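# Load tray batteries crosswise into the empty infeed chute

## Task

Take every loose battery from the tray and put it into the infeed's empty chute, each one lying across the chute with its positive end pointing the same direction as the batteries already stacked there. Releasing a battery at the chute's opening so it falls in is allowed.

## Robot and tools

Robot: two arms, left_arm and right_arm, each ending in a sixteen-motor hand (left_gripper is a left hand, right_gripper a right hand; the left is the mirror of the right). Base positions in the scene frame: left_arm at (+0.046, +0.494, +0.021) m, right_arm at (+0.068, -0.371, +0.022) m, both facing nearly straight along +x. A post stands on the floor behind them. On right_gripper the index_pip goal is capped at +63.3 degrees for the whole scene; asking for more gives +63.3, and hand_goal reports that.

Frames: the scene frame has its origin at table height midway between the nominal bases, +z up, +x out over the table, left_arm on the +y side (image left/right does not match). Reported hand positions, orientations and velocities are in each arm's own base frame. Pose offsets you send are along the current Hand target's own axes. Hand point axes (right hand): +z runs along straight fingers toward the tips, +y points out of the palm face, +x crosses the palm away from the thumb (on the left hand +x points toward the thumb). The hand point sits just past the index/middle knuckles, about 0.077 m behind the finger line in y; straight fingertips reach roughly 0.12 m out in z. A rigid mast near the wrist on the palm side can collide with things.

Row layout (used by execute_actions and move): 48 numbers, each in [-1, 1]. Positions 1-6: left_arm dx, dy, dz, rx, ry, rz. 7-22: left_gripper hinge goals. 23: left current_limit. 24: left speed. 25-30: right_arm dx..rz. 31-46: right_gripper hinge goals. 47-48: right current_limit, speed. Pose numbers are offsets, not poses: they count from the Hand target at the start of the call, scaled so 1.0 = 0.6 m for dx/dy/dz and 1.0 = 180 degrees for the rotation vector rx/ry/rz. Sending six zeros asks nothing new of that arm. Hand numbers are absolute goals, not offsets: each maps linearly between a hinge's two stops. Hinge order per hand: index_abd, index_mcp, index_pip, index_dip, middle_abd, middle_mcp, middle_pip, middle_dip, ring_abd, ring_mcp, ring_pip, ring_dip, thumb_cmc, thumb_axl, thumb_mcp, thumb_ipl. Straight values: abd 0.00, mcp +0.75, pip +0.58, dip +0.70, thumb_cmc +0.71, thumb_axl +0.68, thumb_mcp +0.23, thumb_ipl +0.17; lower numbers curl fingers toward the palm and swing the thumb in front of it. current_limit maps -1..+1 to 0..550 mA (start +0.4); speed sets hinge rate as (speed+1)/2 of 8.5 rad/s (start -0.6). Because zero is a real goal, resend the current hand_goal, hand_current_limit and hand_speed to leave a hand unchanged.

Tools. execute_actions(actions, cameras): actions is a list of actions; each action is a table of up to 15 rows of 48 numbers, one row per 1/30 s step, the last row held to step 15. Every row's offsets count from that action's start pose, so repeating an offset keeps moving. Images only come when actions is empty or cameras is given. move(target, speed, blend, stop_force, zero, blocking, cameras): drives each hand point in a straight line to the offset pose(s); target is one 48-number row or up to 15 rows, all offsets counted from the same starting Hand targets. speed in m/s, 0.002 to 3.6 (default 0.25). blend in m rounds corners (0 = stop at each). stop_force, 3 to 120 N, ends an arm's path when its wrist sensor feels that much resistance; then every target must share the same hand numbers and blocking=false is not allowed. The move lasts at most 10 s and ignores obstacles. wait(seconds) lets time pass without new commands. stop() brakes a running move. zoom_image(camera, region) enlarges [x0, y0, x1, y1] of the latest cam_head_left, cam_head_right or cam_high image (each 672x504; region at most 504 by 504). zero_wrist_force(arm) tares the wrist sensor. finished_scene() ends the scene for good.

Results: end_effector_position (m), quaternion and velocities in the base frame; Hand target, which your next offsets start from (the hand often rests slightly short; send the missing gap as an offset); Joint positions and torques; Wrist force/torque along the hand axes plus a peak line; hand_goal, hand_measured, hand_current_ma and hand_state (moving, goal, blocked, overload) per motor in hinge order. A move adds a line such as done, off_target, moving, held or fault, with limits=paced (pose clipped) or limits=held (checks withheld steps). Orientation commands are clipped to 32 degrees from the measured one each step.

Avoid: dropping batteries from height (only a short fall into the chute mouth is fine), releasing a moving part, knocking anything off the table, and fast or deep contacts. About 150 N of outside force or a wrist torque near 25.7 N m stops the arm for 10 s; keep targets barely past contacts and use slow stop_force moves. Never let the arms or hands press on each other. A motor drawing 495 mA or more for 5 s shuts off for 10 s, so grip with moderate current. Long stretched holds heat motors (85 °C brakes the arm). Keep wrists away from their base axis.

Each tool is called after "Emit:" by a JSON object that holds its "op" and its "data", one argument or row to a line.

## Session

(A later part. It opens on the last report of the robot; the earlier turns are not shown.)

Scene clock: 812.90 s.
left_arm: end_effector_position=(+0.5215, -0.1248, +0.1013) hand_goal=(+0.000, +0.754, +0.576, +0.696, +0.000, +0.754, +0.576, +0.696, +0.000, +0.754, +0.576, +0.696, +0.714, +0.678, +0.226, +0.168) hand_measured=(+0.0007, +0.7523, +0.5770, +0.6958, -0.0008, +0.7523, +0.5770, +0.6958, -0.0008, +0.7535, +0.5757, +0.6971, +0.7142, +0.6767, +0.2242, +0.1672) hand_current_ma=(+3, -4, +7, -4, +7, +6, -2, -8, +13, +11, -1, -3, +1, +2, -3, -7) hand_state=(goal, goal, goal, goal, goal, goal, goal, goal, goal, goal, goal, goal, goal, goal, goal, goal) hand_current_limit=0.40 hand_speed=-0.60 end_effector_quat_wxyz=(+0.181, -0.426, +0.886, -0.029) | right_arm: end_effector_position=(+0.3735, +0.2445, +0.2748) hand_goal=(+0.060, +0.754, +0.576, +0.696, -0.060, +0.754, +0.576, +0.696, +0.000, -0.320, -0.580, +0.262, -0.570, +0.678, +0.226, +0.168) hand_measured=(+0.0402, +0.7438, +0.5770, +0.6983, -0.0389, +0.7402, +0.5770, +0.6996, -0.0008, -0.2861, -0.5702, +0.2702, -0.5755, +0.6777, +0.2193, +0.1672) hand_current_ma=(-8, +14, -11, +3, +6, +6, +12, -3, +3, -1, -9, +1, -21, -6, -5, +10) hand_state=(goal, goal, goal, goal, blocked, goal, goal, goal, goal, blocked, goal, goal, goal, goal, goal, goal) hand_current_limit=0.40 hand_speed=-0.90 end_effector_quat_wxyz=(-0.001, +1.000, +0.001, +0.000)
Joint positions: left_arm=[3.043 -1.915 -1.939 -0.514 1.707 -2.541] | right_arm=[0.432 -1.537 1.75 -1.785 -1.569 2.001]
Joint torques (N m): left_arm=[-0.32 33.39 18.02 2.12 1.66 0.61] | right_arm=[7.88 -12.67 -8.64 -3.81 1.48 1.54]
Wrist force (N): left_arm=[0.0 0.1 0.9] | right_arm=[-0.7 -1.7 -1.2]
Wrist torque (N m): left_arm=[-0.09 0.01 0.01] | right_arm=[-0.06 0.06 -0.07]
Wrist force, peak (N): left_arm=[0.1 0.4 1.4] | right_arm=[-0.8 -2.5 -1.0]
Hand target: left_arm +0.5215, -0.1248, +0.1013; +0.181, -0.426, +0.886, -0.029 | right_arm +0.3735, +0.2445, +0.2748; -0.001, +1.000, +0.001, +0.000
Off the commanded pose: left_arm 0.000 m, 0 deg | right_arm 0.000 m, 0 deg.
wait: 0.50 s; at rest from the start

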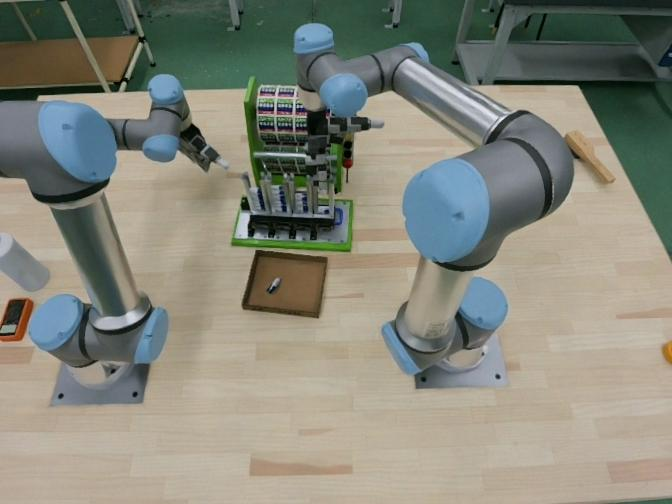

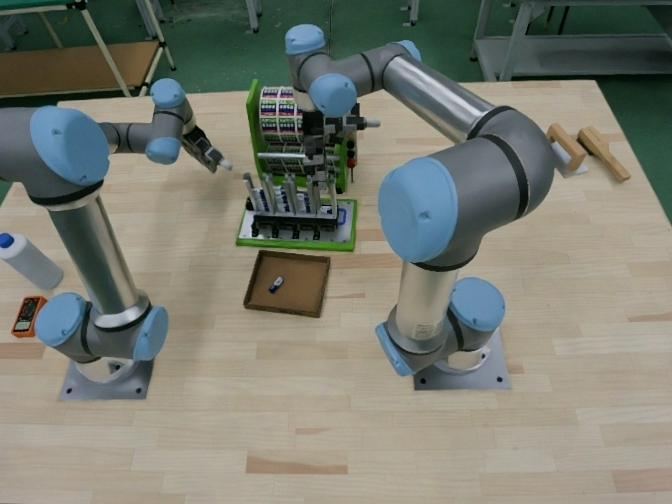

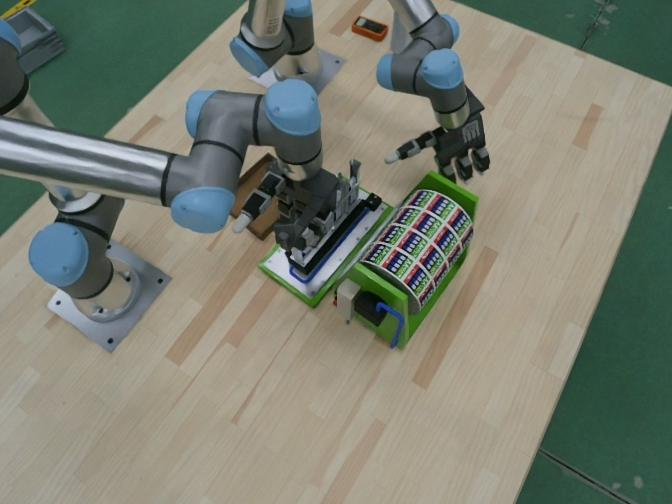

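Emit:
{"op": "move", "data": {
  "target": [
    [0,0,0,0,0,0, 0,0.754,0.576,0.696,0,0.754,0.576,0.696,0,0.754,0.576,0.696,0.714,0.678,0.226,0.168,0.4,-0.6, 0,0,-0.167,0,0,0, 0.06,0.754,0.576,0.696,-0.06,0.754,0.576,0.696,0,-0.32,-0.58,0.262,-0.571,0.678,0.226,0.168,0.4,-0.9],
    [0,0,0,0,0,0, 0,0.754,0.576,0.696,0,0.754,0.576,0.696,0,0.754,0.576,0.696,0.714,0.678,0.226,0.168,0.4,-0.6, -0.449,-0.426,0.075,0,0,0.681, 0.06,0.754,0.576,0.696,-0.06,0.754,0.576,0.696,0,-0.32,-0.58,0.262,-0.571,0.678,0.226,0.168,0.4,-0.9]
  ],
  "speed": [0.08, 0.2],
  "cameras": ["all"]
}}

Emit:
{"op": "zoom_image", "data": {
  "camera": "cam_head_left",
  "region": [230, 170, 350, 320]
}}

Emit:
{"op": "zoom_image", "data": {
  "camera": "cam_head_right",
  "region": [230, 170, 350, 320]
}}

Emit:
{"op": "zoom_image", "data": {
  "camera": "cam_high",
  "region": [210, 100, 350, 280]
}}

Scene clock: 883.53 s.
left_arm: end_effector_position=(+0.5215, -0.1248, +0.1013) hand_goal=(+0.000, +0.754, +0.576, +0.696, +0.000, +0.754, +0.576, +0.696, +0.000, +0.754, +0.576, +0.696, +0.714, +0.678, +0.226, +0.168) hand_measured=(-0.0008, +0.7535, +0.5770, +0.6958, -0.0008, +0.7523, +0.5770, +0.6958, +0.0007, +0.7523, +0.5770, +0.6958, +0.7129, +0.6767, +0.2242, +0.1681) hand_current_ma=(+4, -8, +11, +5, +9, +7, +3, -7, +12, +6, -2, +3, +0, -9, +0, +5) hand_state=(goal, goal, goal, goal, goal, goal, goal, goal, goal, goal, goal, goal, goal, goal, goal, goal) hand_current_limit=0.40 hand_speed=-0.60 end_effector_quat_wxyz=(+0.181, -0.426, +0.886, -0.029) | right_arm: end_effector_position=(+0.1037, +0.4997, +0.2302) hand_goal=(+0.060, +0.754, +0.576, +0.696, -0.060, +0.754, +0.576, +0.696, +0.000, -0.320, -0.580, +0.262, -0.570, +0.678, +0.226, +0.168) hand_measured=(+0.0402, +0.7450, +0.5770, +0.6996, -0.0389, +0.7402, +0.5757, +0.6996, +0.0007, -0.2861, -0.5689, +0.2715, -0.5743, +0.6777, +0.2193, +0.1672) hand_current_ma=(-9, +12, +1, +4, +5, -1, +0, -1, +5, -5, +4, -12, -11, -9, -12, +19) hand_state=(goal, goal, goal, goal, blocked, goal, goal, goal, goal, blocked, goal, goal, goal, goal, goal, goal) hand_current_limit=0.40 hand_speed=-0.90 end_effector_quat_wxyz=(+0.001, -0.481, +0.877, +0.001)
Joint positions: left_arm=[3.043 -1.915 -1.939 -0.514 1.707 -2.541] | right_arm=[0.92 -1.632 1.963 -1.903 -1.57 4.629]
Joint torques (N m): left_arm=[0.47 33.42 17.81 2.1 1.61 0.67] | right_arm=[8.75 -7.49 -8.24 -4.19 -1.59 2.06]
Wrist force (N): left_arm=[0.3 0.1 1.0] | right_arm=[-0.7 -1.8 -1.1]
Wrist torque (N m): left_arm=[-0.09 -0.03 0.03] | right_arm=[-0.10 0.07 -0.22]
Wrist force, peak (N): left_arm=[0.3 0.5 1.5] | right_arm=[-0.9 -2.1 -1.2]
Hand target: left_arm +0.5215, -0.1248, +0.1013; +0.181, -0.426, +0.886, -0.029 | right_arm +0.1037, +0.4998, +0.2302; +0.001, -0.481, +0.877, +0.001
Off the commanded pose: left_arm 0.000 m, 0 deg | right_arm 0.000 m, 0 deg.
move: done

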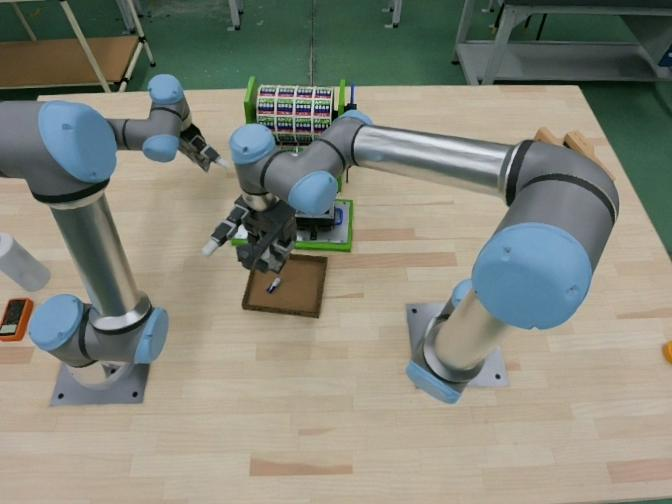

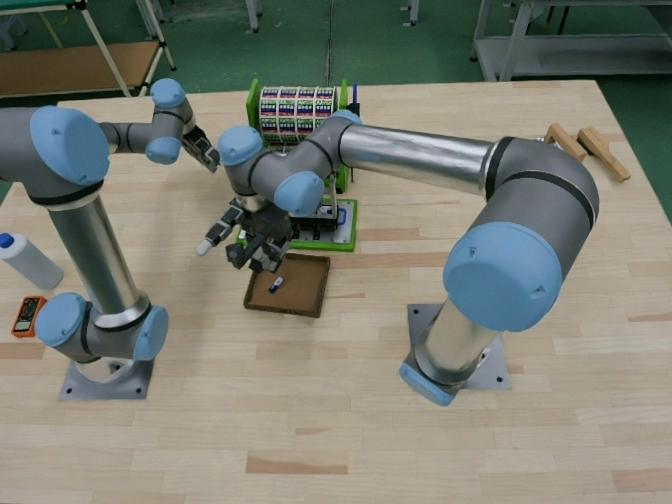

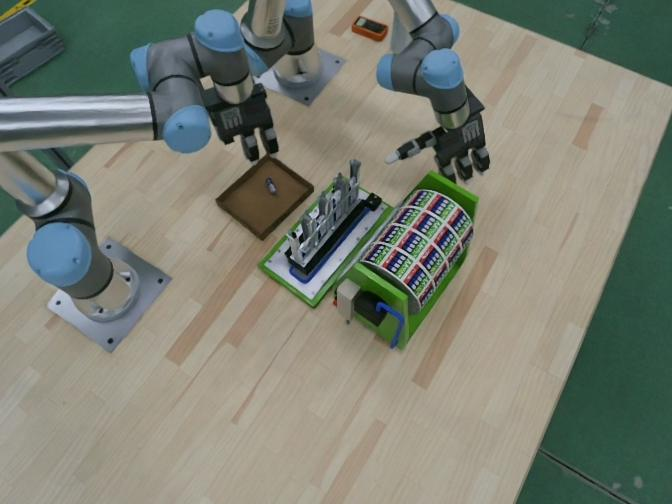

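Scaled by 3.360 from the camera's image (finer frame: 960x720).

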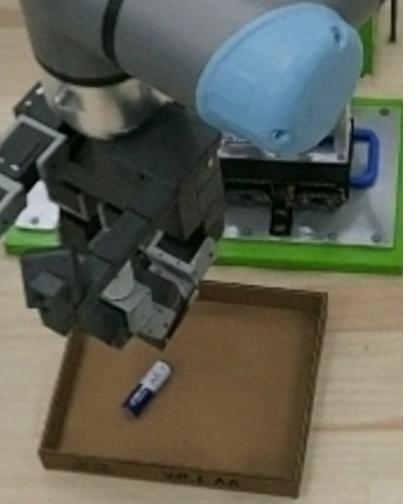

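Scaled by 3.360 from the camera's image (finer frame: 960x720).

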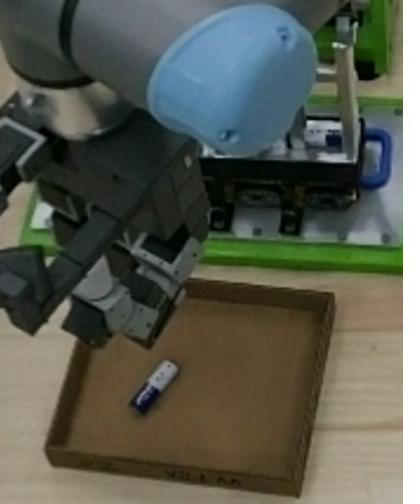

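Scaled by 2.800 from the camera's image (finer frame: 960x720).

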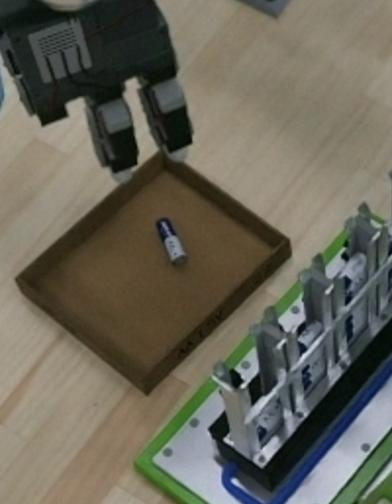

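Emit:
{"op": "move", "data": {
  "target": [0,0,0,0,0,0, 0,0.754,0.576,0.696,0,0.754,0.576,0.696,0,0.754,0.576,0.696,0.714,0.678,0.226,0.168,0.4,-0.6, 0.0035,-0.005,0.14,0,0,0, 0.08,0.754,0.576,0.696,-0.08,0.754,0.576,0.696,0,-0.32,-0.58,0.262,-0.571,0.678,0.226,0.168,0.4,-0.8],
  "speed": 0.1,
  "cameras": ["all"]
}}

Emit:
{"op": "zoom_image", "data": {
  "camera": "cam_head_left",
  "region": [240, 240, 340, 320]
}}

Emit:
{"op": "zoom_image", "data": {
  "camera": "cam_head_right",
  "region": [240, 240, 340, 320]
}}

Emit:
{"op": "zoom_image", "data": {
  "camera": "cam_high",
  "region": [220, 130, 320, 240]
}}

Scene clock: 913.73 s.
left_arm: end_effector_position=(+0.5215, -0.1248, +0.1013) hand_goal=(+0.000, +0.754, +0.576, +0.696, +0.000, +0.754, +0.576, +0.696, +0.000, +0.754, +0.576, +0.696, +0.714, +0.678, +0.226, +0.168) hand_measured=(+0.0007, +0.7523, +0.5770, +0.6958, -0.0008, +0.7535, +0.5757, +0.6971, -0.0008, +0.7535, +0.5770, +0.6971, +0.7142, +0.6767, +0.2242, +0.1681) hand_current_ma=(+4, +9, +12, +8, +6, +1, +7, -4, +7, +15, -4, -1, -4, -5, -1, -2) hand_state=(goal, goal, goal, goal, goal, goal, goal, goal, goal, goal, goal, goal, goal, goal, goal, goal) hand_current_limit=0.40 hand_speed=-0.60 end_effector_quat_wxyz=(+0.181, -0.426, +0.886, -0.029) | right_arm: end_effector_position=(+0.1051, +0.4965, +0.1463) hand_goal=(+0.080, +0.754, +0.576, +0.696, -0.080, +0.754, +0.576, +0.696, +0.000, -0.320, -0.580, +0.262, -0.570, +0.678, +0.226, +0.168) hand_measured=(+0.0578, +0.7450, +0.5757, +0.6996, -0.0565, +0.7402, +0.5770, +0.6996, +0.0007, -0.2861, -0.5689, +0.2715, -0.5743, +0.6777, +0.2193, +0.1681) hand_current_ma=(-13, +11, -14, +6, +0, +6, +8, +5, +6, +0, -6, -18, -11, -9, -14, +7) hand_state=(blocked, goal, goal, goal, blocked, goal, goal, goal, goal, blocked, goal, goal, goal, goal, goal, goal) hand_current_limit=0.40 hand_speed=-0.80 end_effector_quat_wxyz=(+0.001, -0.481, +0.877, +0.001)
Joint positions: left_arm=[3.043 -1.915 -1.939 -0.514 1.707 -2.541] | right_arm=[0.913 -1.542 2.113 -2.143 -1.57 4.622]
Joint torques (N m): left_arm=[0.18 33.15 17.94 2.04 1.57 0.74] | right_arm=[-9.62 -8.9 -4.93 -4.23 2.04 -2.36]
Wrist force (N): left_arm=[0.3 0.3 0.9] | right_arm=[-0.6 -1.3 -1.0]
Wrist torque (N m): left_arm=[-0.04 -0.02 0.03] | right_arm=[-0.03 0.06 -0.05]
Wrist force, peak (N): left_arm=[0.1 0.1 1.5] | right_arm=[-1.0 -2.1 -1.3]
Hand target: left_arm +0.5215, -0.1248, +0.1013; +0.181, -0.426, +0.886, -0.029 | right_arm +0.1051, +0.4965, +0.1462; +0.001, -0.481, +0.877, +0.001
Off the commanded pose: left_arm 0.000 m, 0 deg | right_arm 0.000 m, 0 deg.
move: done

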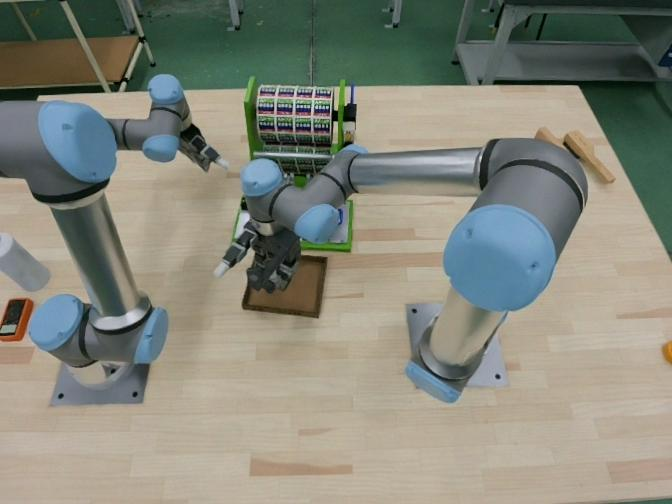

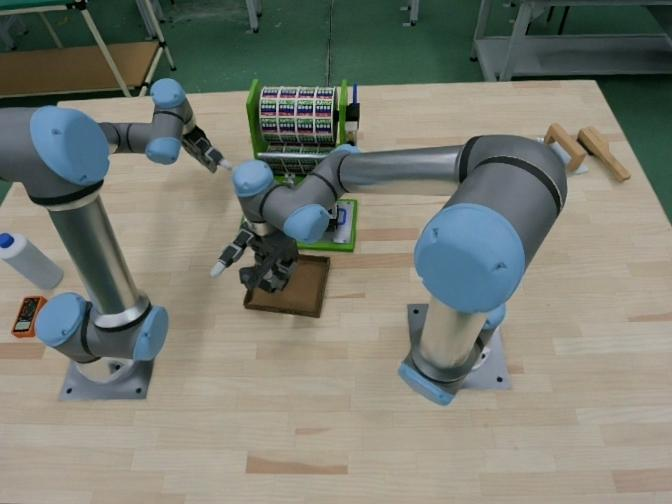

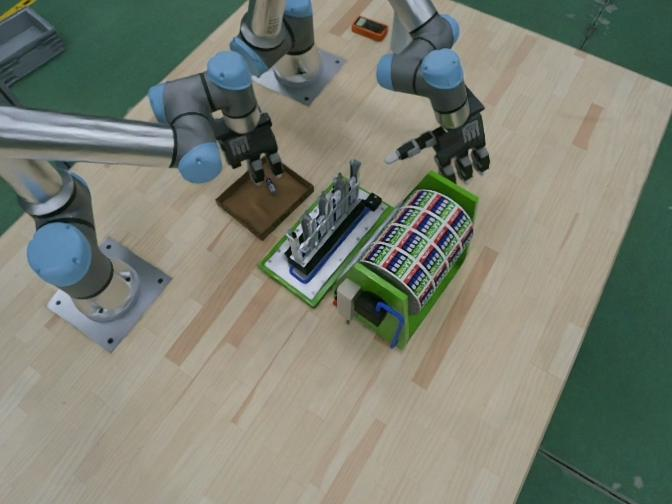

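Scaled by 5.040 from the camera's image (finer frame: 960x720).

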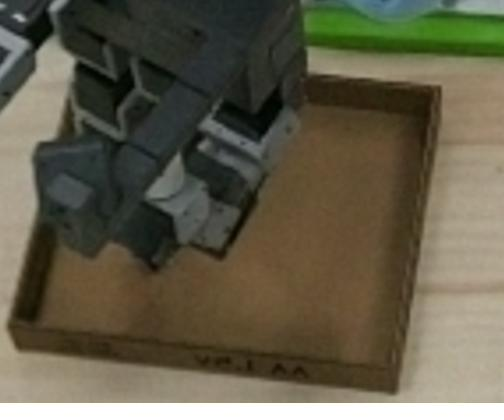

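Scaled by 5.040 from the camera's image (finer frame: 960x720).

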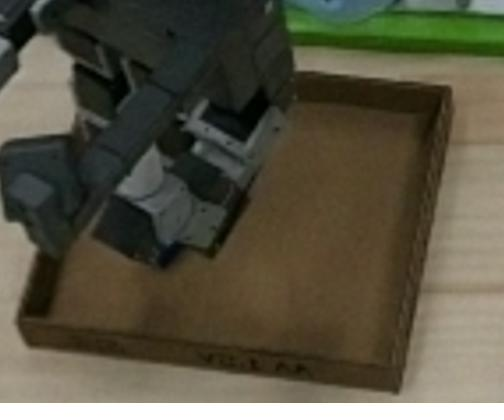

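Scaled by 4.582 from the camera's image (finer frame: 960x720).

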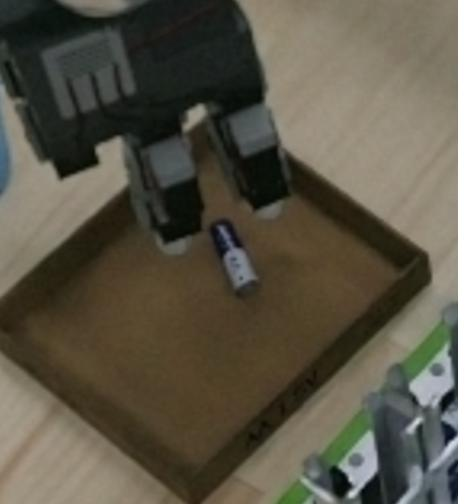

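Emit:
{"op": "move", "data": {
  "target": [0,0,0,0,0,0, 0,0.754,0.576,0.696,0,0.754,0.576,0.696,0,0.754,0.576,0.696,0.714,0.678,0.226,0.168,0.4,-0.6, 0,0.0025,0.053,0,0,0, 0.08,0.754,0.576,0.696,-0.08,0.754,0.576,0.696,0,-0.32,-0.58,0.262,-0.571,0.678,0.226,0.168,0.4,-0.8],
  "speed": 0.05
}}

Emit:
{"op": "move", "data": {
  "target": [0,0,0,0,0,0, 0,0.754,0.576,0.696,0,0.754,0.576,0.696,0,0.754,0.576,0.696,0.714,0.678,0.226,0.168,0.4,-0.6, 0,0,0.035,0,0,0, 0.08,0.754,0.576,0.696,-0.08,0.754,0.576,0.696,0,-0.32,-0.58,0.262,-0.571,0.678,0.226,0.168,0.4,-0.8],
  "speed": 0.004,
  "stop_force": 4,
  "cameras": ["cam_high", "cam_head_left"]
}}

Emit:
{"op": "zoom_image", "data": {
  "camera": "cam_high",
  "region": [240, 150, 310, 220]
}}

Scene clock: 992.17 s.
left_arm: end_effector_position=(+0.5215, -0.1248, +0.1013) hand_goal=(+0.000, +0.754, +0.576, +0.696, +0.000, +0.754, +0.576, +0.696, +0.000, +0.754, +0.576, +0.696, +0.714, +0.678, +0.226, +0.168) hand_measured=(-0.0008, +0.7535, +0.5770, +0.6958, -0.0008, +0.7523, +0.5757, +0.6958, +0.0007, +0.7535, +0.5770, +0.6971, +0.7154, +0.6767, +0.2242, +0.1681) hand_current_ma=(-4, -5, +1, +3, +10, -7, -2, -3, -1, +7, -10, +16, -4, -13, -2, +0) hand_state=(goal, goal, goal, goal, goal, goal, goal, goal, goal, goal, goal, goal, goal, goal, goal, goal) hand_current_limit=0.40 hand_speed=-0.60 end_effector_quat_wxyz=(+0.181, -0.426, +0.886, -0.029) | right_arm: end_effector_position=(+0.1039, +0.4974, +0.1145) hand_goal=(+0.080, +0.754, +0.576, +0.696, -0.080, +0.754, +0.576, +0.696, +0.000, -0.320, -0.580, +0.262, -0.570, +0.678, +0.226, +0.168) hand_measured=(+0.0593, +0.7438, +0.5770, +0.6996, -0.0565, +0.7390, +0.5770, +0.6996, +0.0007, -0.2861, -0.5689, +0.2715, -0.5743, +0.6777, +0.2193, +0.1681) hand_current_ma=(-7, -2, -5, -4, +7, -1, +5, +9, +16, +5, +0, -14, -10, +2, -1, +15) hand_state=(blocked, goal, goal, goal, blocked, goal, goal, goal, goal, blocked, goal, goal, goal, goal, goal, goal) hand_current_limit=0.40 hand_speed=-0.80 end_effector_quat_wxyz=(+0.001, -0.481, +0.877, +0.001)
Joint positions: left_arm=[3.043 -1.915 -1.939 -0.514 1.707 -2.541] | right_arm=[0.917 -1.49 2.156 -2.239 -1.57 4.625]
Joint torques (N m): left_arm=[-0.68 34.19 17.97 1.88 1.61 0.73] | right_arm=[8.88 -10.36 -4.37 -4.27 -0.86 1.94]
Wrist force (N): left_arm=[-0.1 0.2 1.3] | right_arm=[-0.6 -1.7 -1.2]
Wrist torque (N m): left_arm=[-0.10 0.04 0.00] | right_arm=[-0.05 0.06 -0.20]
Wrist force, peak (N): left_arm=[-0.1 0.2 1.5] | right_arm=[-0.5 -1.8 -1.6]
Hand target: left_arm +0.5215, -0.1248, +0.1013; +0.181, -0.426, +0.886, -0.029 | right_arm +0.1038, +0.4974, +0.1144; +0.001, -0.481, +0.877, +0.001
Off the commanded pose: left_arm 0.000 m, 0 deg | right_arm 0.000 m, 0 deg.
move: done

Scene clock: 995.63 s.
left_arm: end_effector_position=(+0.5215, -0.1248, +0.1013) hand_goal=(+0.000, +0.754, +0.576, +0.696, +0.000, +0.754, +0.576, +0.696, +0.000, +0.754, +0.576, +0.696, +0.714, +0.678, +0.226, +0.168) hand_measured=(+0.0007, +0.7535, +0.5782, +0.6971, -0.0008, +0.7523, +0.5770, +0.6958, +0.0007, +0.7523, +0.5770, +0.6958, +0.7142, +0.6777, +0.2232, +0.1672) hand_current_ma=(+10, -1, +7, +13, +6, -3, +2, -3, +9, +5, -12, -5, +0, +13, -5, -5) hand_state=(goal, goal, goal, goal, goal, goal, goal, goal, goal, goal, goal, goal, goal, goal, goal, goal) hand_current_limit=0.40 hand_speed=-0.60 end_effector_quat_wxyz=(+0.181, -0.426, +0.886, -0.029) | right_arm: end_effector_position=(+0.1039, +0.4974, +0.1063) hand_goal=(+0.080, +0.754, +0.576, +0.696, -0.080, +0.754, +0.576, +0.696, +0.000, -0.320, -0.580, +0.262, -0.570, +0.678, +0.226, +0.168) hand_measured=(+0.0578, +0.7450, +0.5770, +0.6996, -0.0565, +0.7402, +0.5770, +0.6996, +0.0007, -0.2861, -0.5676, +0.2715, -0.5743, +0.6767, +0.2183, +0.1681) hand_current_ma=(-14, +2, -11, -2, +11, +7, +12, +4, +4, -4, -4, -11, -16, -8, -2, +0) hand_state=(blocked, goal, goal, goal, blocked, goal, goal, goal, goal, blocked, goal, goal, goal, goal, goal, goal) hand_current_limit=0.40 hand_speed=-0.80 end_effector_quat_wxyz=(+0.001, -0.481, +0.877, +0.001)
Joint positions: left_arm=[3.043 -1.915 -1.939 -0.514 1.707 -2.541] | right_arm=[0.917 -1.476 2.167 -2.264 -1.57 4.625]
Joint torques (N m): left_arm=[-0.19 33.81 17.48 1.88 1.62 0.82] | right_arm=[8.18 -34.95 -28.59 -0.26 1.81 1.88]
Wrist force (N): left_arm=[0.2 0.2 1.1] | right_arm=[-0.5 -1.2 -6.0]
Wrist torque (N m): left_arm=[-0.08 -0.01 0.02] | right_arm=[0.37 0.08 -0.18]
Wrist force, peak (N): left_arm=[0.3 0.4 1.5] | right_arm=[-0.9 -1.5 -8.4]
Hand target: left_arm +0.5215, -0.1248, +0.1013; +0.181, -0.426, +0.886, -0.029 | right_arm +0.1039, +0.4974, +0.1063; +0.001, -0.481, +0.877, +0.001 (not the last commanded pose)
Off the commanded pose: left_arm 0.000 m, 0 deg | right_arm 0.013 m, 0 deg.
move: contact (right_arm)
Images, in order (width x height): cam_head_left 672x504, cam_high 672x504.

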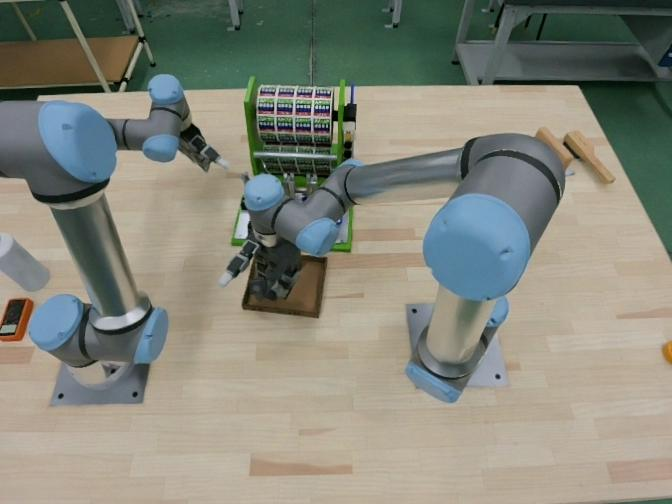

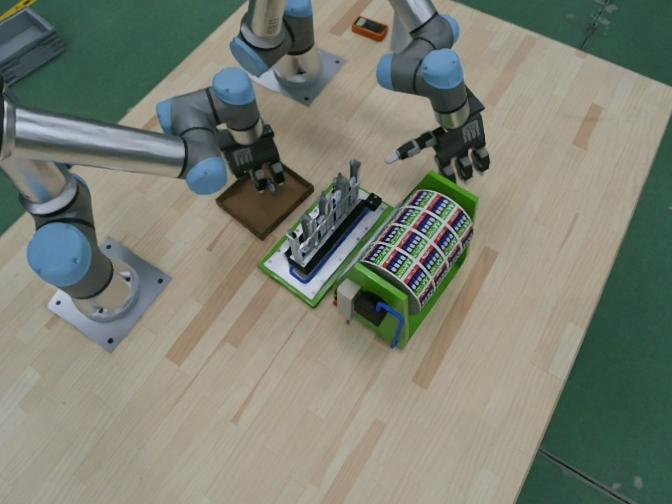

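Scaled by 7.200 from the camera's image (finer frame: 960x720).

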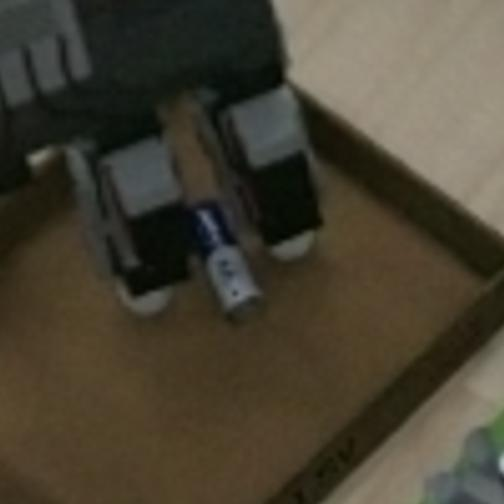

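Emit:
{"op": "move", "data": {
  "target": [0,0,0,0,0,0, 0,0.754,0.576,0.696,0,0.754,0.576,0.696,0,0.754,0.576,0.696,0.714,0.678,0.226,0.168,0.4,-0.6, 0,0.0025,-0.0025,0,0,0, 0.08,0.754,0.576,0.696,-0.08,0.754,0.576,0.696,0,-0.32,-0.58,0.262,-0.571,0.678,0.226,0.168,0.4,-0.8],
  "speed": 0.02
}}

Emit:
{"op": "move", "data": {
  "target": [0,0,0,0,0,0, 0,0.754,0.576,0.696,0,0.754,0.576,0.696,0,0.754,0.576,0.696,0.714,0.678,0.226,0.168,0.4,-0.6, 0,0,0,0,0,0, -0.12,0.754,0.576,0.696,0.12,0.754,0.576,0.696,0,-0.32,-0.58,0.262,-0.571,0.678,0.226,0.168,0.4,-0.9],
  "speed": 0.02
}}

Emit:
{"op": "move", "data": {
  "target": [0,0,0,0,0,0, 0,0.754,0.576,0.696,0,0.754,0.576,0.696,0,0.754,0.576,0.696,0.714,0.678,0.226,0.168,0.4,-0.6, 0,0,0,0,0,0, -0.5,0.754,0.576,0.696,0.5,0.754,0.576,0.696,0,-0.32,-0.58,0.262,-0.571,0.678,0.226,0.168,0.4,-0.9],
  "speed": 0.02
}}

Emit:
{"op": "wait", "data": {
  "seconds": 0.3,
  "cameras": ["cam_high"]
}}

Emit:
{"op": "zoom_image", "data": {
  "camera": "cam_high",
  "region": [240, 150, 310, 220]
}}

Scene clock: 1018.20 s.
left_arm: end_effector_position=(+0.5215, -0.1248, +0.1013) hand_goal=(+0.000, +0.754, +0.576, +0.696, +0.000, +0.754, +0.576, +0.696, +0.000, +0.754, +0.576, +0.696, +0.714, +0.678, +0.226, +0.168) hand_measured=(+0.0021, +0.7535, +0.5770, +0.6958, -0.0008, +0.7535, +0.5770, +0.6958, -0.0008, +0.7535, +0.5770, +0.6958, +0.7142, +0.6788, +0.2252, +0.1672) hand_current_ma=(+4, +3, +11, +5, +6, +1, +9, -4, -3, +15, -6, +9, +3, -11, -11, +1) hand_state=(goal, goal, goal, goal, goal, goal, goal, goal, goal, goal, goal, goal, goal, goal, goal, goal) hand_current_limit=0.40 hand_speed=-0.60 end_effector_quat_wxyz=(+0.181, -0.426, +0.886, -0.029) | right_arm: end_effector_position=(+0.1026, +0.4982, +0.1077) hand_goal=(+0.080, +0.754, +0.576, +0.696, -0.080, +0.754, +0.576, +0.696, +0.000, -0.320, -0.580, +0.262, -0.570, +0.678, +0.226, +0.168) hand_measured=(+0.0578, +0.7450, +0.5770, +0.7034, -0.0579, +0.7390, +0.5770, +0.7009, +0.0007, -0.2861, -0.5676, +0.2702, -0.5743, +0.6777, +0.2193, +0.1672) hand_current_ma=(+4, +11, -5, +8, +1, +11, +5, -2, +4, +1, -5, -12, -13, +0, -8, +9) hand_state=(blocked, goal, goal, goal, blocked, goal, goal, goal, goal, blocked, goal, goal, goal, goal, goal, goal) hand_current_limit=0.40 hand_speed=-0.80 end_effector_quat_wxyz=(+0.001, -0.481, +0.877, +0.001)
Joint positions: left_arm=[3.043 -1.915 -1.939 -0.514 1.707 -2.541] | right_arm=[0.92 -1.477 2.164 -2.259 -1.57 4.629]
Joint torques (N m): left_arm=[-0.15 33.27 18.34 1.91 1.75 0.89] | right_arm=[9.4 -37.33 -28.96 -0.47 1.77 1.87]
Wrist force (N): left_arm=[0.0 0.5 1.1] | right_arm=[-0.4 -1.4 -1.0]
Wrist torque (N m): left_arm=[-0.03 0.01 0.00] | right_arm=[-0.04 0.01 -0.18]
Wrist force, peak (N): left_arm=[0.3 0.4 1.5] | right_arm=[-0.3 -1.5 -6.2]
Hand target: left_arm +0.5215, -0.1248, +0.1013; +0.181, -0.426, +0.886, -0.029 | right_arm +0.1026, +0.4982, +0.1078; +0.001, -0.481, +0.877, +0.001
Off the commanded pose: left_arm 0.000 m, 0 deg | right_arm 0.000 m, 0 deg.
move: done

Scene clock: 1018.87 s.
left_arm: end_effector_position=(+0.5215, -0.1248, +0.1013) hand_goal=(+0.000, +0.754, +0.576, +0.696, +0.000, +0.754, +0.576, +0.696, +0.000, +0.754, +0.576, +0.696, +0.714, +0.678, +0.226, +0.168) hand_measured=(+0.0007, +0.7523, +0.5770, +0.6958, -0.0008, +0.7523, +0.5770, +0.6945, +0.0007, +0.7535, +0.5757, +0.6958, +0.7154, +0.6777, +0.2252, +0.1672) hand_current_ma=(+11, +3, +8, +4, +11, -8, +3, -1, +4, +5, +4, -4, -9, +7, +0, -10) hand_state=(goal, goal, goal, goal, goal, goal, goal, goal, goal, goal, goal, goal, goal, goal, goal, goal) hand_current_limit=0.40 hand_speed=-0.60 end_effector_quat_wxyz=(+0.181, -0.426, +0.886, -0.029) | right_arm: end_effector_position=(+0.1026, +0.4982, +0.1078) hand_goal=(-0.120, +0.754, +0.576, +0.696, +0.120, +0.754, +0.576, +0.696, +0.000, -0.320, -0.580, +0.262, -0.570, +0.678, +0.226, +0.168) hand_measured=(-0.0638, +0.7450, +0.5770, +0.7034, +0.0622, +0.7402, +0.5770, +0.6996, +0.0007, -0.2861, -0.5676, +0.2715, -0.5755, +0.6777, +0.2193, +0.1672) hand_current_ma=(-4, +2, -1, +2, -5, +4, +11, -2, +7, -4, -11, -10, -9, -10, -7, +11) hand_state=(blocked, goal, goal, goal, blocked, goal, goal, goal, goal, blocked, goal, goal, goal, goal, goal, goal) hand_current_limit=0.40 hand_speed=-0.90 end_effector_quat_wxyz=(+0.001, -0.481, +0.877, +0.001)
Joint positions: left_arm=[3.043 -1.915 -1.939 -0.514 1.707 -2.541] | right_arm=[0.92 -1.478 2.164 -2.259 -1.57 4.629]
Joint torques (N m): left_arm=[0.32 32.74 18 1.87 1.54 0.68] | right_arm=[8.42 -36 -28.18 -0.61 1.38 2.02]
Wrist force (N): left_arm=[0.3 0.3 1.0] | right_arm=[-0.5 -1.4 -1.1]
Wrist torque (N m): left_arm=[-0.05 -0.03 0.03] | right_arm=[-0.04 0.03 -0.19]
Wrist force, peak (N): left_arm=[0.3 0.5 1.3] | right_arm=[-0.6 -1.6 -1.5]
Hand target: left_arm +0.5215, -0.1248, +0.1013; +0.181, -0.426, +0.886, -0.029 | right_arm +0.1026, +0.4982, +0.1078; +0.001, -0.481, +0.877, +0.001
Off the commanded pose: left_arm 0.000 m, 0 deg | right_arm 0.000 m, 0 deg.
move: done

Scene clock: 1019.37 s.
left_arm: end_effector_position=(+0.5215, -0.1248, +0.1013) hand_goal=(+0.000, +0.754, +0.576, +0.696, +0.000, +0.754, +0.576, +0.696, +0.000, +0.754, +0.576, +0.696, +0.714, +0.678, +0.226, +0.168) hand_measured=(-0.0008, +0.7523, +0.5782, +0.6958, -0.0008, +0.7535, +0.5782, +0.6958, -0.0008, +0.7535, +0.5782, +0.6958, +0.7142, +0.6777, +0.2242, +0.1681) hand_current_ma=(-1, +8, +5, -1, +5, +4, +3, -7, +11, +5, +2, -5, -12, +0, +4, -9) hand_state=(goal, goal, goal, goal, goal, goal, goal, goal, goal, goal, goal, goal, goal, goal, goal, goal) hand_current_limit=0.40 hand_speed=-0.60 end_effector_quat_wxyz=(+0.181, -0.426, +0.886, -0.029) | right_arm: end_effector_position=(+0.1026, +0.4982, +0.1078) hand_goal=(-0.500, +0.754, +0.576, +0.696, +0.500, +0.754, +0.576, +0.696, +0.000, -0.320, -0.580, +0.262, -0.570, +0.678, +0.226, +0.168) hand_measured=(-0.0667, +0.7450, +0.5770, +0.7047, +0.0622, +0.7402, +0.5770, +0.6996, -0.0008, -0.2861, -0.5689, +0.2715, -0.5743, +0.6767, +0.2193, +0.1672) hand_current_ma=(+65, +4, -9, -2, -68, +15, +8, +6, +8, +7, -1, -9, -5, +2, +2, +1) hand_state=(moving, goal, goal, goal, moving, goal, goal, goal, goal, blocked, goal, goal, goal, goal, goal, goal) hand_current_limit=0.40 hand_speed=-0.90 end_effector_quat_wxyz=(+0.001, -0.481, +0.877, +0.001)
Joint positions: left_arm=[3.043 -1.915 -1.939 -0.514 1.707 -2.541] | right_arm=[0.92 -1.478 2.164 -2.259 -1.57 4.629]
Joint torques (N m): left_arm=[-0.01 34.02 17.92 1.88 1.5 0.7] | right_arm=[9.22 -37.88 -29.87 -0.96 1.21 1.95]
Wrist force (N): left_arm=[0.1 0.0 1.4] | right_arm=[-0.6 -1.3 -0.8]
Wrist torque (N m): left_arm=[-0.12 0.00 0.03] | right_arm=[-0.04 0.03 -0.19]
Wrist force, peak (N): left_arm=[0.4 0.4 1.3] | right_arm=[-0.6 -1.5 -1.3]
Hand target: left_arm +0.5215, -0.1248, +0.1013; +0.181, -0.426, +0.886, -0.029 | right_arm +0.1026, +0.4982, +0.1078; +0.001, -0.481, +0.877, +0.001
Off the commanded pose: left_arm 0.000 m, 0 deg | right_arm 0.000 m, 0 deg.
move: done

Scene clock: 1019.67 s.
left_arm: end_effector_position=(+0.5215, -0.1248, +0.1013) hand_goal=(+0.000, +0.754, +0.576, +0.696, +0.000, +0.754, +0.576, +0.696, +0.000, +0.754, +0.576, +0.696, +0.714, +0.678, +0.226, +0.168) hand_measured=(+0.0007, +0.7535, +0.5757, +0.6971, +0.0007, +0.7523, +0.5757, +0.6958, -0.0008, +0.7535, +0.5770, +0.6958, +0.7142, +0.6777, +0.2242, +0.1681) hand_current_ma=(-4, +2, +10, +2, +9, -2, +3, +1, +7, -5, +3, +1, -7, +8, -6, -8) hand_state=(goal, goal, goal, goal, goal, goal, goal, goal, goal, goal, goal, goal, goal, goal, goal, goal) hand_current_limit=0.40 hand_speed=-0.60 end_effector_quat_wxyz=(+0.181, -0.426, +0.886, -0.029) | right_arm: end_effector_position=(+0.1026, +0.4982, +0.1078) hand_goal=(-0.500, +0.754, +0.576, +0.696, +0.500, +0.754, +0.576, +0.696, +0.000, -0.320, -0.580, +0.262, -0.570, +0.678, +0.226, +0.168) hand_measured=(-0.0667, +0.7450, +0.5770, +0.7034, +0.0637, +0.7402, +0.5770, +0.6958, -0.0008, -0.2861, -0.5689, +0.2702, -0.5755, +0.6777, +0.2193, +0.1681) hand_current_ma=(+120, +7, -2, +14, -119, +8, +2, -4, +11, -5, -5, -14, -20, -8, -16, +9) hand_state=(moving, goal, goal, goal, moving, goal, goal, goal, goal, blocked, goal, goal, goal, goal, goal, goal) hand_current_limit=0.40 hand_speed=-0.90 end_effector_quat_wxyz=(+0.001, -0.481, +0.877, +0.001)
Joint positions: left_arm=[3.043 -1.915 -1.939 -0.514 1.707 -2.541] | right_arm=[0.92 -1.478 2.164 -2.259 -1.57 4.629]
Joint torques (N m): left_arm=[-0.02 34.02 18.1 1.85 1.49 0.83] | right_arm=[7.97 -36.96 -29.03 -0.87 1.16 1.83]
Wrist force (N): left_arm=[0.0 0.3 1.3] | right_arm=[-0.3 -1.4 -0.9]
Wrist torque (N m): left_arm=[-0.08 0.03 0.01] | right_arm=[-0.04 0.01 -0.17]
Wrist force, peak (N): left_arm=[0.4 0.3 1.4] | right_arm=[-0.4 -1.7 -1.0]
Hand target: left_arm +0.5215, -0.1248, +0.1013; +0.181, -0.426, +0.886, -0.029 | right_arm +0.1026, +0.4982, +0.1078; +0.001, -0.481, +0.877, +0.001
Off the commanded pose: left_arm 0.000 m, 0 deg | right_arm 0.000 m, 0 deg.
wait: 0.30 s; at rest by 0.17 s

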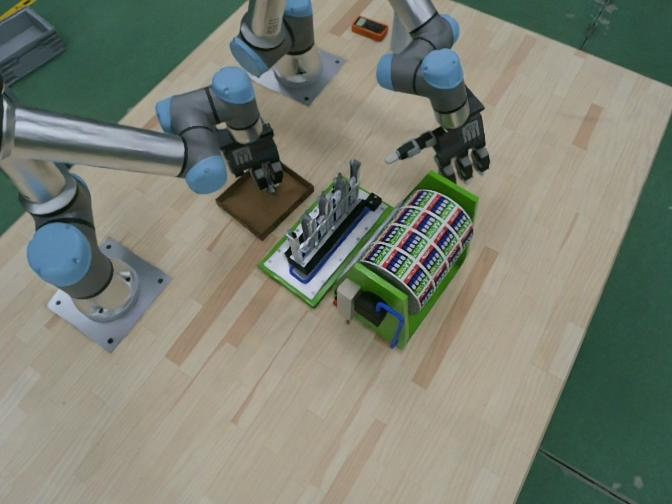

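Scaled by 7.200 from the camera's image (finer frame: 960x720).

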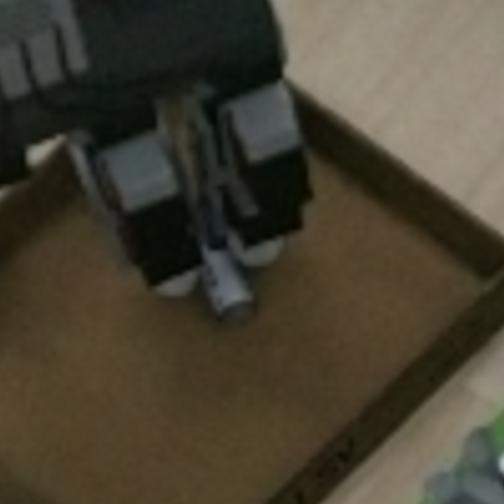

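Emit:
{"op": "move", "data": {
  "target": [
    [0,0,0,0,0,0, 0,0.754,0.576,0.696,0,0.754,0.576,0.696,0,0.754,0.576,0.696,0.714,0.678,0.226,0.168,0.4,-0.6, 0,0,-0.2,0,0,0, -0.5,0.754,0.576,0.696,0.5,0.754,0.576,0.696,0,-0.32,-0.58,0.262,-0.571,0.678,0.226,0.168,0.4,-0.9],
    [0,0,0,0,0,0, 0,0.754,0.576,0.696,0,0.754,0.576,0.696,0,0.754,0.576,0.696,0.714,0.678,0.226,0.168,0.4,-0.6, 0.1117,-0.6103,-0.437,0,0,-0.681, -0.5,0.754,0.576,0.696,0.5,0.754,0.576,0.696,0,-0.32,-0.58,0.262,-0.571,0.678,0.226,0.168,0.4,-0.9]
  ],
  "speed": [0.06, 0.15],
  "blend": 0.02,
  "cameras": ["all"]
}}

Emit:
{"op": "zoom_image", "data": {
  "camera": "cam_head_left",
  "region": [290, 130, 350, 210]
}}

Emit:
{"op": "zoom_image", "data": {
  "camera": "cam_head_right",
  "region": [290, 130, 350, 210]
}}

Scene clock: 1050.53 s.
left_arm: end_effector_position=(+0.5215, -0.1248, +0.1013) hand_goal=(+0.000, +0.754, +0.576, +0.696, +0.000, +0.754, +0.576, +0.696, +0.000, +0.754, +0.576, +0.696, +0.714, +0.678, +0.226, +0.168) hand_measured=(+0.0007, +0.7535, +0.5782, +0.6958, +0.0007, +0.7535, +0.5770, +0.6945, -0.0008, +0.7535, +0.5770, +0.6958, +0.7154, +0.6767, +0.2252, +0.1681) hand_current_ma=(+8, -6, +10, +12, +12, -2, +3, -15, +4, -5, -1, +0, -7, +9, -10, -10) hand_state=(goal, goal, goal, goal, goal, goal, goal, goal, goal, goal, goal, goal, goal, goal, goal, goal) hand_current_limit=0.40 hand_speed=-0.60 end_effector_quat_wxyz=(+0.181, -0.426, +0.886, -0.029) | right_arm: end_effector_position=(+0.3753, +0.2445, +0.3696) hand_goal=(-0.500, +0.754, +0.576, +0.696, +0.500, +0.754, +0.576, +0.696, +0.000, -0.320, -0.580, +0.262, -0.570, +0.678, +0.226, +0.168) hand_measured=(-0.0682, +0.7438, +0.5770, +0.7034, +0.0622, +0.7402, +0.5770, +0.6958, -0.0008, -0.2849, -0.5689, +0.2715, -0.5755, +0.6767, +0.2193, +0.1681) hand_current_ma=(+164, +11, -11, +0, -168, +1, +4, +4, -2, +8, -1, -7, -7, -9, -18, +11) hand_state=(blocked, goal, goal, goal, blocked, goal, goal, goal, goal, blocked, goal, goal, goal, goal, goal, goal) hand_current_limit=0.40 hand_speed=-0.90 end_effector_quat_wxyz=(-0.001, +1.000, +0.001, +0.000)
Joint positions: left_arm=[3.043 -1.915 -1.939 -0.514 1.707 -2.541] | right_arm=[0.43 -1.554 1.524 -1.542 -1.569 2]
Joint torques (N m): left_arm=[0.19 33.61 18.01 1.76 1.5 0.68] | right_arm=[-9.34 -39.33 -33.29 -0.39 1.64 -2.18]
Wrist force (N): left_arm=[0.6 0.3 1.0] | right_arm=[-0.7 -1.7 -0.9]
Wrist torque (N m): left_arm=[-0.06 -0.05 0.06] | right_arm=[-0.08 0.05 -0.07]
Wrist force, peak (N): left_arm=[0.4 0.5 1.5] | right_arm=[-0.7 -2.0 -1.3]
Hand target: left_arm +0.5215, -0.1248, +0.1013; +0.181, -0.426, +0.886, -0.029 | right_arm +0.3754, +0.2445, +0.3696; -0.001, +1.000, +0.001, +0.000
Off the commanded pose: left_arm 0.000 m, 0 deg | right_arm 0.000 m, 0 deg.
move: done

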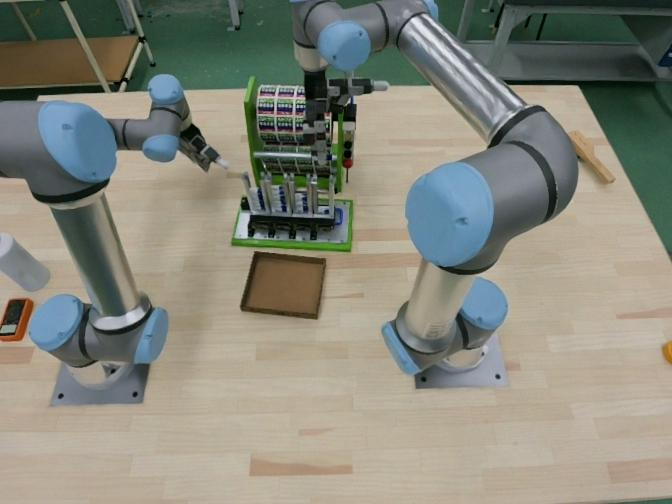

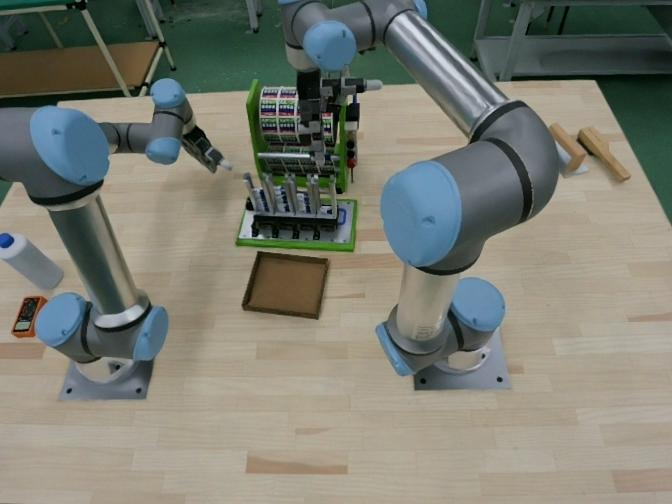

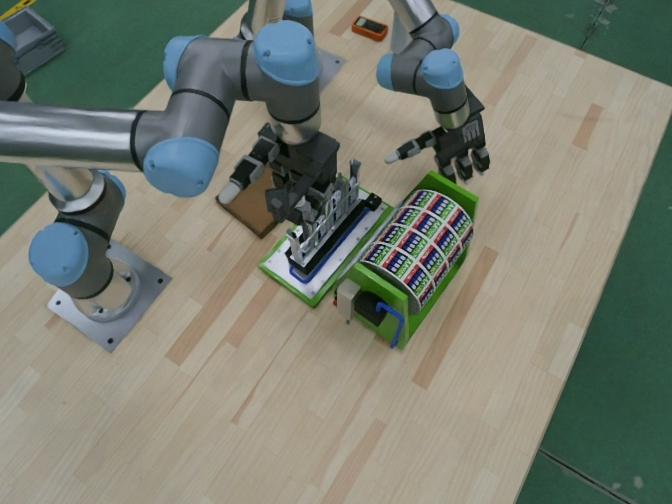

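Scaled by 6.300 from the camera's image (finer frame: 960x720).

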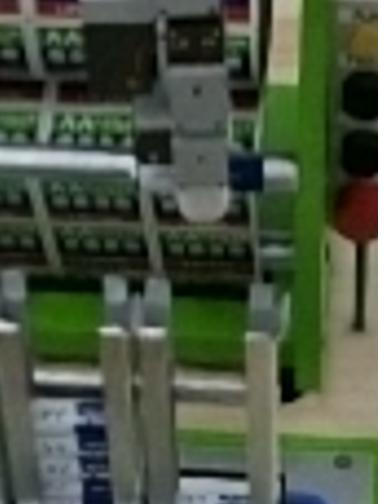

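Scaled by 6.300 from the camera's image (finer frame: 960x720).

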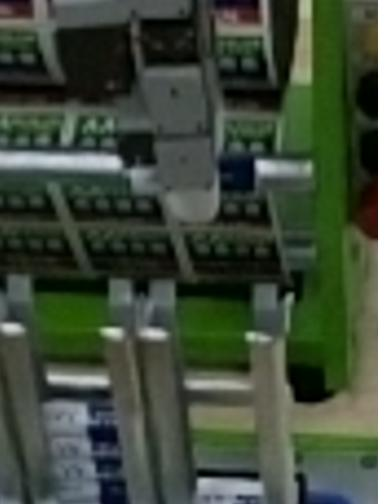

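Emit:
{"op": "zoom_image", "data": {
  "camera": "cam_head_left",
  "region": [305, 140, 340, 175]
}}

Emit:
{"op": "zoom_image", "data": {
  "camera": "cam_head_right",
  "region": [305, 140, 340, 175]
}}

Scaled by 14.400 from the camera's image (finer frame: 960x720).

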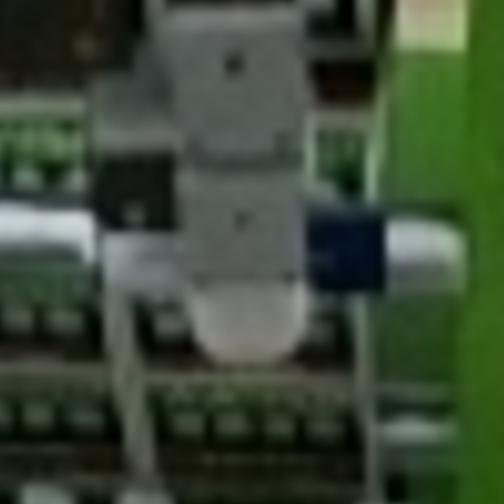

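Scaled by 14.400 from the camera's image (finer frame: 960x720).

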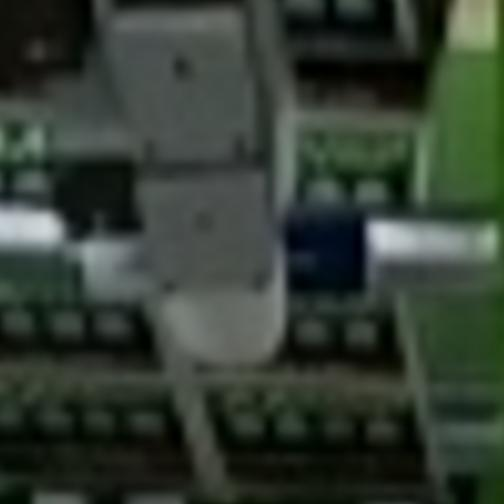

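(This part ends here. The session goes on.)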